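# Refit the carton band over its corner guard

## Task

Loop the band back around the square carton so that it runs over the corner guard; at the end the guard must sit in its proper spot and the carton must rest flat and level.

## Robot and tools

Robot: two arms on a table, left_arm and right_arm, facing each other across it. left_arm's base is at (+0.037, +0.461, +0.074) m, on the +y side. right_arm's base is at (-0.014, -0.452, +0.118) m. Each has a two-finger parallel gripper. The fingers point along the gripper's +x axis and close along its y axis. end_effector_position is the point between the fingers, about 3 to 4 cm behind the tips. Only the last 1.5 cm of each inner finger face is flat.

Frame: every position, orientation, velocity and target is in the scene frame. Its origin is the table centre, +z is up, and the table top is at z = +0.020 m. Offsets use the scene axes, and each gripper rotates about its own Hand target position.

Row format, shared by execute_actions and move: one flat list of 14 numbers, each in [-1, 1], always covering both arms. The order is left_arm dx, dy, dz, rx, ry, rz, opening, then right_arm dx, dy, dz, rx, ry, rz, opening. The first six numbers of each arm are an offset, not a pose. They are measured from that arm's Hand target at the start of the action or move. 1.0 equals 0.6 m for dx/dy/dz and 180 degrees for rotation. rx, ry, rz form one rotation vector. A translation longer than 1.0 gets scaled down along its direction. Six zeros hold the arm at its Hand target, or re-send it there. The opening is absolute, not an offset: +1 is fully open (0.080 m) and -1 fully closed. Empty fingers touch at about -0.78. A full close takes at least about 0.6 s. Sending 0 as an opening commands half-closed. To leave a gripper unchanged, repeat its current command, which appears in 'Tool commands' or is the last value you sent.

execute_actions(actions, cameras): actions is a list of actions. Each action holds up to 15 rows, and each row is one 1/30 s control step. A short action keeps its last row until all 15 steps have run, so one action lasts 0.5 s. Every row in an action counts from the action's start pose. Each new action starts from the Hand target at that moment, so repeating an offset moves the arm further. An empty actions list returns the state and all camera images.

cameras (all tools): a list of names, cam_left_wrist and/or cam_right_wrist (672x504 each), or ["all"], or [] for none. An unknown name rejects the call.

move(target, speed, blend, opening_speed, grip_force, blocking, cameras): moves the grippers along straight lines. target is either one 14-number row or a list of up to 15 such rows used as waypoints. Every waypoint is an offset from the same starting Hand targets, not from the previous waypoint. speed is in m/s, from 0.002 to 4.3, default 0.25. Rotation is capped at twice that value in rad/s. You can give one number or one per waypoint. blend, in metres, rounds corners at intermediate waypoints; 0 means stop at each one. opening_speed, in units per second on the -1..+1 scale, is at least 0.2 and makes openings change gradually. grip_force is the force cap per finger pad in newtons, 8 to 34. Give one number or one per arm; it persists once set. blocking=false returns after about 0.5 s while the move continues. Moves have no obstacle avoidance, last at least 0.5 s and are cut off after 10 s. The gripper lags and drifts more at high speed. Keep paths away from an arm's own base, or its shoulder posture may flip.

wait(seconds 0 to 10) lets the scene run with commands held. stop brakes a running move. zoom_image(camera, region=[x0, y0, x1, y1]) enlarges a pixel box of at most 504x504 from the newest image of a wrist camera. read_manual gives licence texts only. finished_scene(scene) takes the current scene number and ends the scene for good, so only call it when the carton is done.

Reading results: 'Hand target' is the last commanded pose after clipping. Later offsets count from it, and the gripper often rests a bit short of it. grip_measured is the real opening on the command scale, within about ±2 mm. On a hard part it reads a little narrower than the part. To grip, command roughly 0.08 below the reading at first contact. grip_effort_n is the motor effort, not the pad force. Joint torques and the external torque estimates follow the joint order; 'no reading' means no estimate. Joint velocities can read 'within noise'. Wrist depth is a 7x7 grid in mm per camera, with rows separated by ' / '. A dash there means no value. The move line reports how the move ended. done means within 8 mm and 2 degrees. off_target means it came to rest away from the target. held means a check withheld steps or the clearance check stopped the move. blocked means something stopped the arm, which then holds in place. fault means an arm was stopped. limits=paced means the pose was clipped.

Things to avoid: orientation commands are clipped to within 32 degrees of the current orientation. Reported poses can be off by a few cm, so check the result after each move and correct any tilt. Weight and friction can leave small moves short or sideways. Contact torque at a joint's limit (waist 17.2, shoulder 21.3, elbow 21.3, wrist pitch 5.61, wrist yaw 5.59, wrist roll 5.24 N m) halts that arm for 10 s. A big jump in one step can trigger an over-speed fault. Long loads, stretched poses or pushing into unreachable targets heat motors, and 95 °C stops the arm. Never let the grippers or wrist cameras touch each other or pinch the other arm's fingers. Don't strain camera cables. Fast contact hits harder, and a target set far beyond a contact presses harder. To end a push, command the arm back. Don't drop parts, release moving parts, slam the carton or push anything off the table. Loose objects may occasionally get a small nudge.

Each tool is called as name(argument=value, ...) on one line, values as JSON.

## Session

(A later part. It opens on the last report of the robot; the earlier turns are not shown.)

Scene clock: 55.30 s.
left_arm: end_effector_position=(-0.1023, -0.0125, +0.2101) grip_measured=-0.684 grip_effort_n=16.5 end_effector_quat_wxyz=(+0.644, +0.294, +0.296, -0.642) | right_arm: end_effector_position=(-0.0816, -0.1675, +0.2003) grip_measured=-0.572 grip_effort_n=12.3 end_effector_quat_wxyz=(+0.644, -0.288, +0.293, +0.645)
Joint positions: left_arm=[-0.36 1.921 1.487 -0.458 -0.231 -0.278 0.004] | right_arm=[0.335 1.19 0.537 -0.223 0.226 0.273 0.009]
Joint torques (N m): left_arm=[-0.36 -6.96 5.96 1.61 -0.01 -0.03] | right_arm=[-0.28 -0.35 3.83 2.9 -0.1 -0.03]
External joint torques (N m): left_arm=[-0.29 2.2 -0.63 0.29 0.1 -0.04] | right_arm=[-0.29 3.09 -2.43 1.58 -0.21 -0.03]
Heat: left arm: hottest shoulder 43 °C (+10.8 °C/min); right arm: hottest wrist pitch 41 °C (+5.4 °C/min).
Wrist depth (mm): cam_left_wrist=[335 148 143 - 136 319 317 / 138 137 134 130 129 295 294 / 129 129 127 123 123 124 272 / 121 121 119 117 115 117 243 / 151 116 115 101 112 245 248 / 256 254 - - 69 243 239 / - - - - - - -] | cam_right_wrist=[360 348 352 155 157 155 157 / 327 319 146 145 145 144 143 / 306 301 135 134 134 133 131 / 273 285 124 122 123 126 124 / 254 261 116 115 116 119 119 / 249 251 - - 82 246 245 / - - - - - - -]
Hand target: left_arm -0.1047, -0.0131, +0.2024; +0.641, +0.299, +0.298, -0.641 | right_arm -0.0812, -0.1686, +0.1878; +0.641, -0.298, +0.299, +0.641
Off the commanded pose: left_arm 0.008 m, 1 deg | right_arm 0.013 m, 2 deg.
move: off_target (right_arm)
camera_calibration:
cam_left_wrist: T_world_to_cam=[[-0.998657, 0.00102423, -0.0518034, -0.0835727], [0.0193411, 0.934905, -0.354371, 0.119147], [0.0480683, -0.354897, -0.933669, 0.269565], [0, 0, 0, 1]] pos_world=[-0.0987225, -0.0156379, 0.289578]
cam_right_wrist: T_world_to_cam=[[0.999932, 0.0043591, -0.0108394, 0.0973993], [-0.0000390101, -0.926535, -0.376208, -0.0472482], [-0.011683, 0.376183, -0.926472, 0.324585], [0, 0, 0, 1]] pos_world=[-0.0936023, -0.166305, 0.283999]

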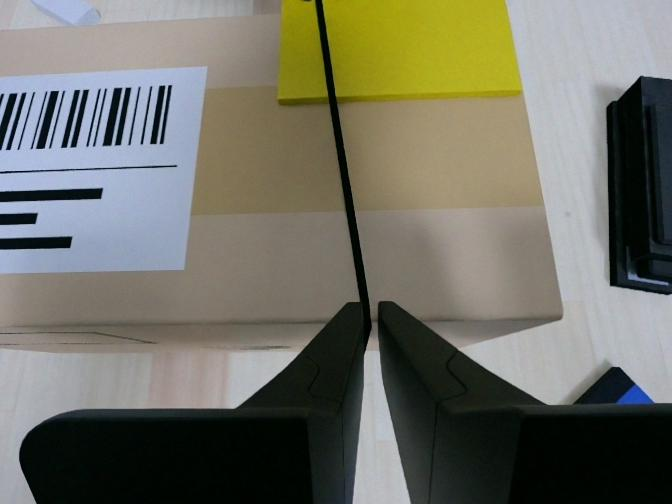

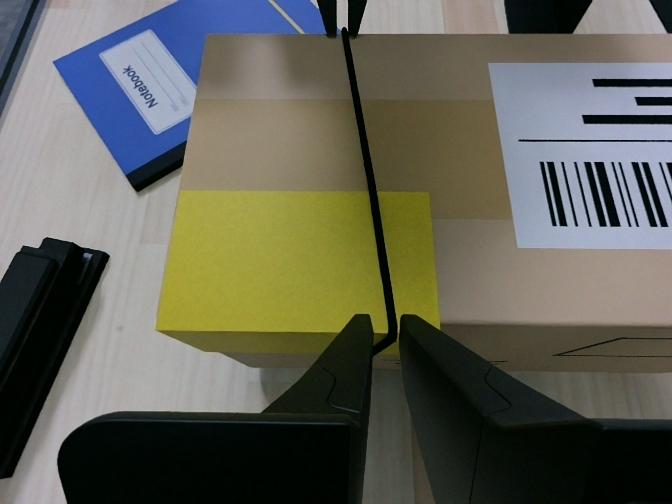

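move(target=[0,0.004,0.005,0,0,0,-0.55,0,0.006,-0.013,0,0,0,-0.57], speed=0.05, cameras=["all"])

Scene clock: 56.40 s.
left_arm: end_effector_position=(-0.1020, -0.0101, +0.2088) grip_measured=-0.554 grip_effort_n=20.2 end_effector_quat_wxyz=(+0.643, +0.300, +0.297, -0.639) | right_arm: end_effector_position=(-0.0828, -0.1644, +0.1990) grip_measured=-0.572 grip_effort_n=12.8 end_effector_quat_wxyz=(+0.646, -0.281, +0.288, +0.649)
Joint positions: left_arm=[-0.362 1.92 1.487 -0.472 -0.232 -0.278 0.01] | right_arm=[0.335 1.2 0.525 -0.181 0.226 0.269 0.009]
Joint torques (N m): left_arm=[-0.39 -7.84 5.67 1.97 -0.02 -0.09] | right_arm=[-0.75 1.97 3.7 3.15 -0.22 -0.05]
External joint torques (N m): left_arm=[-0.41 1.26 -0.86 0.68 0.11 -0.09] | right_arm=[-0.74 5.5 -2.63 1.77 -0.34 -0.05]
Heat: left arm: hottest shoulder 43 °C (+10.6 °C/min); right arm: hottest wrist pitch 42 °C (+6.4 °C/min).
Wrist depth (mm): cam_left_wrist=[148 147 143 136 133 310 314 / 138 136 134 130 130 289 295 / 130 129 127 123 122 123 271 / 122 121 119 117 115 115 261 / 189 120 115 109 111 245 248 / 257 254 - - 78 242 237 / - - - 228 - - -] | cam_right_wrist=[372 357 355 158 361 157 361 / 337 327 148 147 147 146 146 / 312 305 137 138 135 134 132 / 288 286 124 119 123 126 124 / 243 263 118 116 115 119 119 / 246 252 - - 82 184 242 / - - - - - - -]
Hand target: left_arm -0.1046, -0.0107, +0.2055; +0.641, +0.299, +0.298, -0.641 | right_arm -0.0812, -0.1650, +0.1799; +0.641, -0.298, +0.299, +0.641
Off the commanded pose: left_arm 0.004 m, 0 deg | right_arm 0.019 m, 3 deg.
move: off_target (right_arm)
camera_calibration:
cam_left_wrist: T_world_to_cam=[[-0.998357, 0.00214425, -0.0572642, -0.082092], [0.0217248, 0.938865, -0.3436, 0.11454], [0.0530265, -0.34428, -0.937368, 0.270649], [0, 0, 0, 1]] pos_world=[-0.0987971, -0.014183, 0.288353]
cam_right_wrist: T_world_to_cam=[[0.999854, 0.00751807, -0.0153645, 0.0999914], [0.000860911, -0.919213, -0.393759, -0.0401156], [-0.0170836, 0.393688, -0.919085, 0.323125], [0, 0, 0, 1]] pos_world=[-0.0944221, -0.164837, 0.28272]

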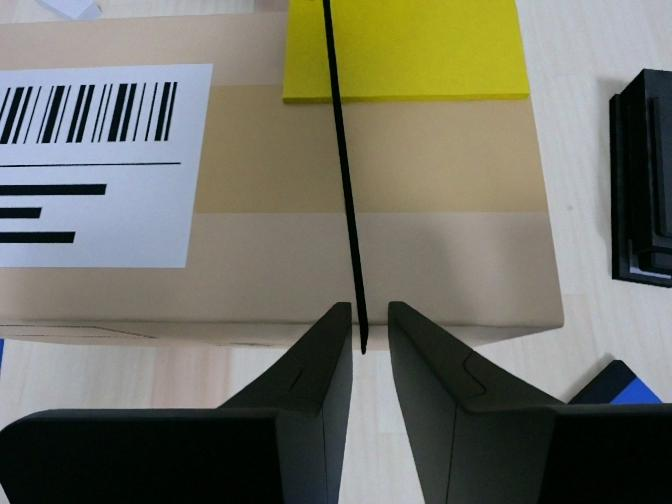

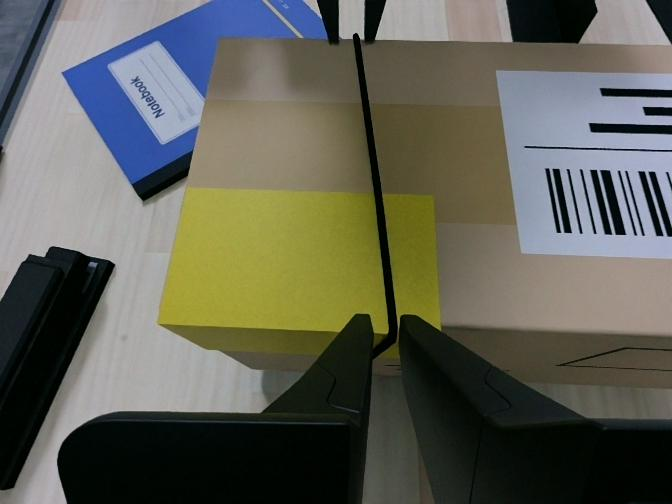

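move(target=[[0,0.0,0.0,0,0,0,-0.55,0,0,0.004,0,0,0,-1],[0,0.0,0.0,0,0,0,-0.55,0,0,0.08,0,0,0,-1]], speed=0.06, opening_speed=1.0, cameras=["cam_right_wrist"])

Scene clock: 58.43 s.
left_arm: end_effector_position=(-0.1019, -0.0102, +0.2089) grip_measured=-0.554 grip_effort_n=19.8 end_effector_quat_wxyz=(+0.643, +0.300, +0.297, -0.639) | right_arm: end_effector_position=(-0.0803, -0.1692, +0.2167) grip_measured=-0.766 grip_effort_n=-71.4 end_effector_quat_wxyz=(+0.637, -0.312, +0.305, +0.635)
Joint positions: left_arm=[-0.362 1.92 1.487 -0.472 -0.233 -0.278 0.01] | right_arm=[0.328 1.184 0.637 -0.387 0.218 0.267 0.001]
Joint torques (N m): left_arm=[-0.4 -7.84 5.69 1.97 0.01 -0.09] | right_arm=[-0.27 -5.63 7.64 1.07 0.04 -0.04]
External joint torques (N m): left_arm=[-0.32 1.32 -0.86 0.67 0.12 -0.1] | right_arm=[-0.27 -2.09 1.21 -0.2 -0.08 -0.04]
Heat: left arm: hottest elbow 44 °C (+7.2 °C/min); right arm: hottest wrist pitch 43 °C (+7.2 °C/min).
Wrist depth (mm): cam_left_wrist=[150 147 144 134 135 313 313 / 138 137 134 131 130 290 298 / 130 129 127 123 122 123 271 / 122 121 119 117 115 115 256 / 189 122 115 101 111 245 248 / 257 256 - - 79 242 239 / - - - 228 - - -] | cam_right_wrist=[337 335 160 158 161 161 161 / 320 314 150 151 151 151 151 / 302 300 142 144 142 142 142 / 254 284 132 - 131 134 135 / 265 269 264 125 129 152 142 / 257 259 260 - 79 262 263 / - - - - - - -]
Hand target: left_arm -0.1046, -0.0107, +0.2055; +0.641, +0.299, +0.298, -0.641 | right_arm -0.0812, -0.1650, +0.2280; +0.640, -0.298, +0.299, +0.641
Off the commanded pose: left_arm 0.004 m, 0 deg | right_arm 0.012 m, 2 deg.
move: off_target (right_arm)
camera_calibration:
cam_right_wrist: T_world_to_cam=[[0.999958, 0.0072609, 0.00555636, 0.0931626], [0.00866607, -0.946406, -0.322864, -0.0569931], [0.00291429, 0.322899, -0.946429, 0.336913], [0, 0, 0, 1]] pos_world=[-0.0936467, -0.163404, 0.299946]
Images, in order (width x height): cam_right_wrist 672x504.

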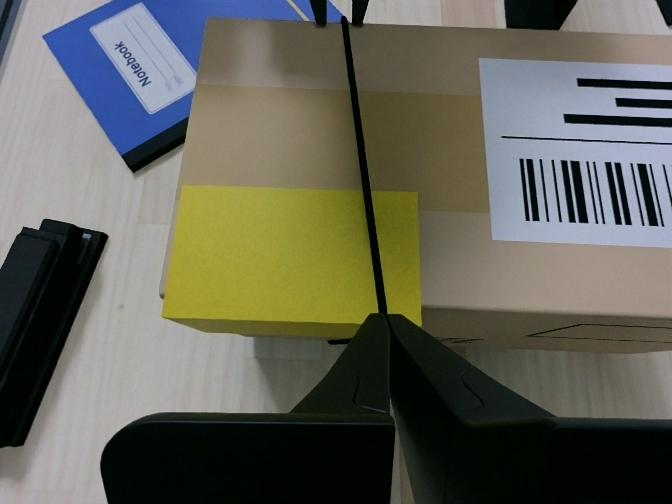

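zoom_image(camera="cam_right_wrist", region=[130, 260, 480, 420])

Scaled by 1.440 from the camera's 672x504 image, which has a finer 960x720 frame.

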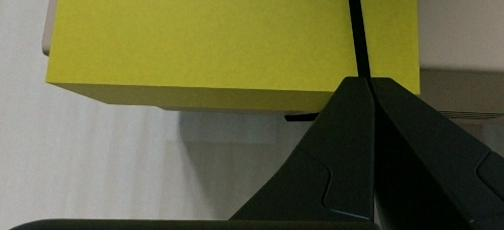

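move(target=[[0,0.0,0.0,0,0,0,-0.55,0,0,0.03,0,0,0,-1],[0,0.0,0.0,0,0,0,-0.55,-0.026,0,0.03,0,0,0,-1]], speed=0.06, cameras=["all"])

Scene clock: 60.13 s.
left_arm: end_effector_position=(-0.1019, -0.0102, +0.2089) grip_measured=-0.554 grip_effort_n=19.8 end_effector_quat_wxyz=(+0.643, +0.300, +0.297, -0.639) | right_arm: end_effector_position=(-0.0938, -0.1700, +0.2366) grip_measured=-0.766 grip_effort_n=-71.4 end_effector_quat_wxyz=(+0.638, -0.309, +0.304, +0.636)
Joint positions: left_arm=[-0.362 1.92 1.487 -0.472 -0.233 -0.278 0.01] | right_arm=[0.391 1.176 0.712 -0.476 0.254 0.32 0.001]
Joint torques (N m): left_arm=[-0.4 -7.81 5.68 1.96 0.01 -0.09] | right_arm=[0.39 -3.97 8.23 1.22 0.28 0.13]
External joint torques (N m): left_arm=[-0.26 1.21 -0.78 0.7 0.12 -0.1] | right_arm=[0.39 -0.42 1.75 -0.03 0.14 0.12]
Heat: left arm: hottest elbow 44 °C (+7.1 °C/min); right arm: hottest wrist pitch 42 °C (+6.1 °C/min).
Wrist depth (mm): cam_left_wrist=[150 147 144 - 135 316 312 / 138 137 134 131 129 288 289 / 130 129 127 123 122 123 275 / 122 120 119 116 115 115 259 / 189 122 115 101 111 245 247 / 257 255 - - 79 242 238 / - - - 228 - - -] | cam_right_wrist=[372 354 354 180 371 367 372 / 346 341 175 174 174 174 174 / 325 322 165 163 164 164 164 / 311 307 151 - 152 155 155 / - 290 282 91 146 192 150 / 269 280 279 - 79 281 281 / - - - - - - -]
Hand target: left_arm -0.1046, -0.0107, +0.2055; +0.641, +0.299, +0.298, -0.641 | right_arm -0.0968, -0.1650, +0.2460; +0.641, -0.298, +0.299, +0.641
Off the commanded pose: left_arm 0.004 m, 0 deg | right_arm 0.011 m, 1 deg.
move: off_target (right_arm)
camera_calibration:
cam_left_wrist: T_world_to_cam=[[-0.998323, 0.00171477, -0.0578594, -0.0819199], [0.0215331, 0.938827, -0.343714, 0.114555], [0.0537306, -0.344384, -0.93729, 0.270693], [0, 0, 0, 1]] pos_world=[-0.0987938, -0.0141845, 0.288352]
cam_right_wrist: T_world_to_cam=[[0.999976, 0.00680236, 0.00164424, 0.107452], [0.00696462, -0.944305, -0.328997, -0.0495026], [-0.000685294, 0.329, -0.94433, 0.356245], [0, 0, 0, 1]] pos_world=[-0.10686, -0.164681, 0.31995]

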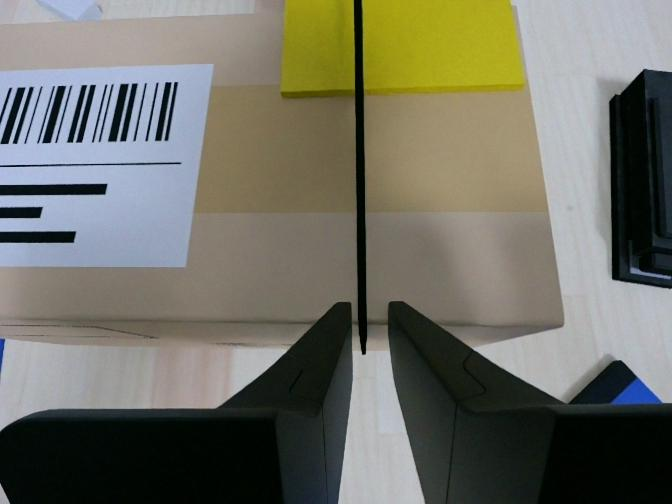

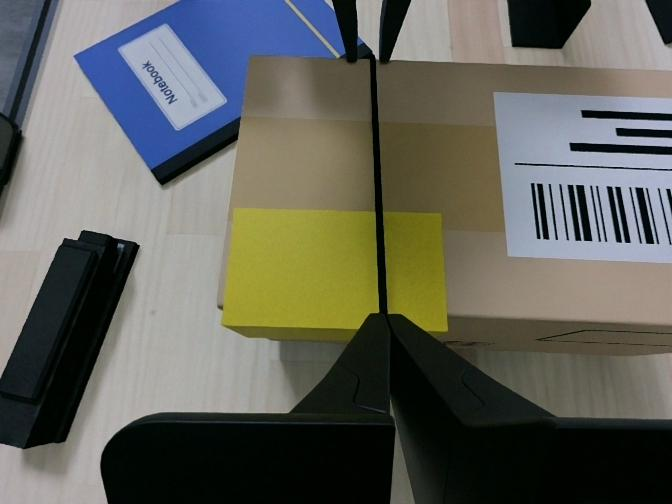

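move(target=[[0,0,0,0,0,0,-0.55,0,-0.002,-0.073,0,0,0,-1],[0,0,0,0,0,0,-0.55,0,0.003,-0.078,0,0,0,-0.66]], speed=0.06, opening_speed=0.6, cameras=["cam_right_wrist"])

Scene clock: 62.30 s.
left_arm: end_effector_position=(-0.1019, -0.0102, +0.2089) grip_measured=-0.554 grip_effort_n=19.3 end_effector_quat_wxyz=(+0.643, +0.300, +0.297, -0.639) | right_arm: end_effector_position=(-0.0972, -0.1626, +0.2052) grip_measured=-0.663 grip_effort_n=15.1 end_effector_quat_wxyz=(+0.642, -0.293, +0.297, +0.643)
Joint positions: left_arm=[-0.362 1.92 1.487 -0.472 -0.233 -0.278 0.01] | right_arm=[0.394 1.238 0.598 -0.262 0.258 0.322 0.005]
Joint torques (N m): left_arm=[-0.42 -7.85 5.69 1.96 0 -0.08] | right_arm=[-0.12 -2.5 4.68 2.06 0.09 -0.04]
External joint torques (N m): left_arm=[-0.48 1.26 -0.86 0.67 0.13 -0.09] | right_arm=[-0.11 1.31 -1.65 0.75 -0.05 -0.04]
Heat: left arm: hottest elbow 44 °C (+6.1 °C/min); right arm: hottest wrist pitch 43 °C (+7.1 °C/min).
Wrist depth (mm): cam_left_wrist=[150 148 143 - 133 313 313 / 138 137 134 129 129 290 293 / 130 129 127 123 122 123 273 / 122 120 119 117 115 115 259 / 190 121 115 101 111 245 247 / 257 254 - - 79 241 240 / - - - 228 - - -] | cam_right_wrist=[354 339 334 153 154 154 154 / 325 313 146 143 143 143 142 / 304 297 134 135 133 133 131 / 253 282 124 121 123 126 124 / 231 265 118 116 114 120 120 / 248 252 255 - 77 248 247 / - - - - - - -]
Hand target: left_arm -0.1046, -0.0107, +0.2055; +0.641, +0.299, +0.298, -0.641 | right_arm -0.0967, -0.1632, +0.1992; +0.641, -0.298, +0.299, +0.641
Off the commanded pose: left_arm 0.004 m, 0 deg | right_arm 0.006 m, 1 deg.
move: done
camera_calibration:
cam_right_wrist: T_world_to_cam=[[0.999923, 0.00581529, -0.0109178, 0.113282], [0.00146051, -0.931934, -0.362626, -0.0444319], [-0.0122834, 0.362582, -0.931871, 0.325965], [0, 0, 0, 1]] pos_world=[-0.109204, -0.160255, 0.288882]
Images, in order (width x height): cam_right_wrist 672x504.

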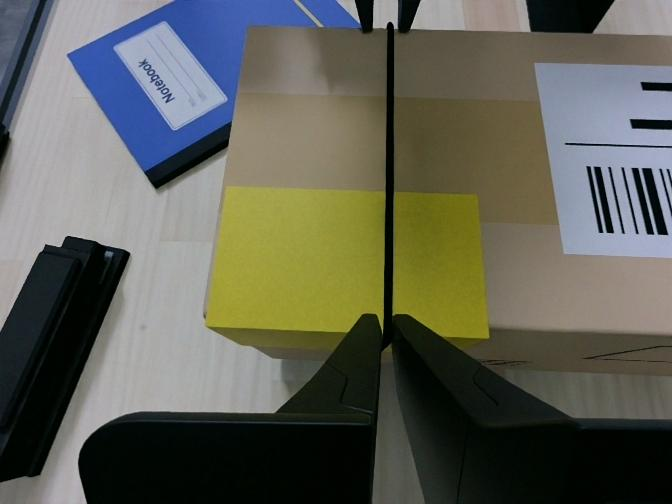

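move(target=[[0,0.027,0.032,0,0,0,-0.55,0,-0.027,0.036,0,0,0,-0.66],[0,0.075,0.09,0,0,0,-0.55,0,-0.08,0.09,0,0,0,-0.5]], speed=0.12, cameras=["all"])

Scene clock: 66.07 s.
left_arm: end_effector_position=(-0.1050, +0.0321, +0.2576) grip_measured=-0.553 grip_effort_n=15.1 end_effector_quat_wxyz=(+0.639, +0.301, +0.298, -0.641) | right_arm: end_effector_position=(-0.0953, -0.2133, +0.2455) grip_measured=-0.503 grip_effort_n=14.2 end_effector_quat_wxyz=(+0.638, -0.309, +0.302, +0.637)
Joint positions: left_arm=[-0.407 1.755 1.475 -0.636 -0.253 -0.311 0.01] | right_arm=[0.505 0.996 0.66 -0.628 0.322 0.414 0.012]
Joint torques (N m): left_arm=[-0.32 -8.48 5.5 1.08 -0.26 -0.18] | right_arm=[0.25 -3.83 7.4 1.07 0.3 0.11]
External joint torques (N m): left_arm=[-0.29 -0.56 -1.03 -0.17 -0.12 -0.18] | right_arm=[0.23 -1.41 0.8 -0.15 0.13 0.11]
Heat: left arm: hottest shoulder 44 °C (+11.2 °C/min); right arm: hottest wrist pitch 43 °C (+6.1 °C/min).
Wrist depth (mm): cam_left_wrist=[406 402 205 197 197 375 371 / 198 195 192 188 187 353 349 / 186 184 182 178 176 335 293 / 190 189 188 186 210 313 309 / 318 312 310 101 305 301 295 / 306 302 - - 79 279 276 / - - - 76 - - -] | cam_right_wrist=[393 374 365 200 201 201 203 / 357 355 348 190 188 189 189 / 338 337 336 173 174 177 178 / 314 316 317 248 211 203 199 / 264 301 303 305 303 300 301 / 284 289 - - 80 292 291 / - - - - - - -]
Hand target: left_arm -0.1047, +0.0343, +0.2596; +0.641, +0.299, +0.298, -0.641 | right_arm -0.0968, -0.2113, +0.2531; +0.641, -0.299, +0.299, +0.641
Off the commanded pose: left_arm 0.003 m, 0 deg | right_arm 0.008 m, 1 deg.
move: done
camera_calibration:
cam_left_wrist: T_world_to_cam=[[-0.998443, 0.00995766, -0.0548906, -0.0832332], [0.0280468, 0.940148, -0.33961, 0.0913189], [0.0482236, -0.340621, -0.938963, 0.330799], [0, 0, 0, 1]] pos_world=[-0.101617, 0.0276527, 0.337053]
cam_right_wrist: T_world_to_cam=[[0.99996, 0.00792711, 0.00418, 0.108824], [0.00886479, -0.943357, -0.331662, -0.0863816], [0.00131411, 0.331685, -0.943389, 0.379333], [0, 0, 0, 1]] pos_world=[-0.108553, -0.208171, 0.328754]

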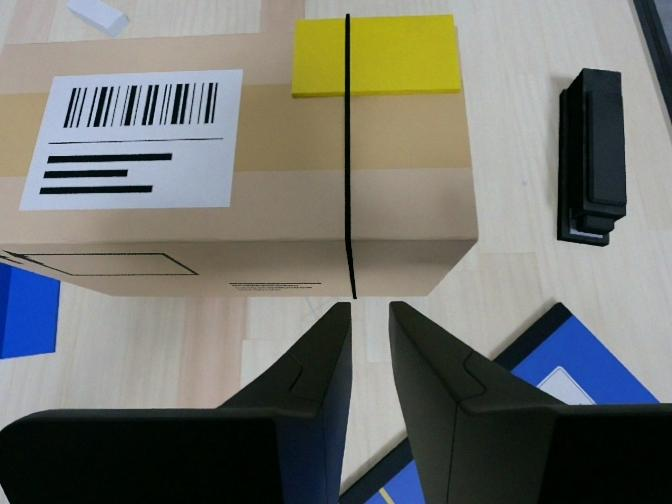

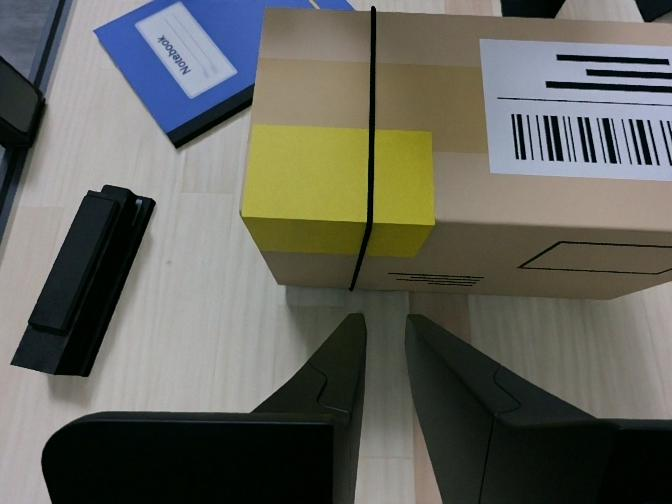

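finished_scene(scene=1)

The scene is finished: the task was done.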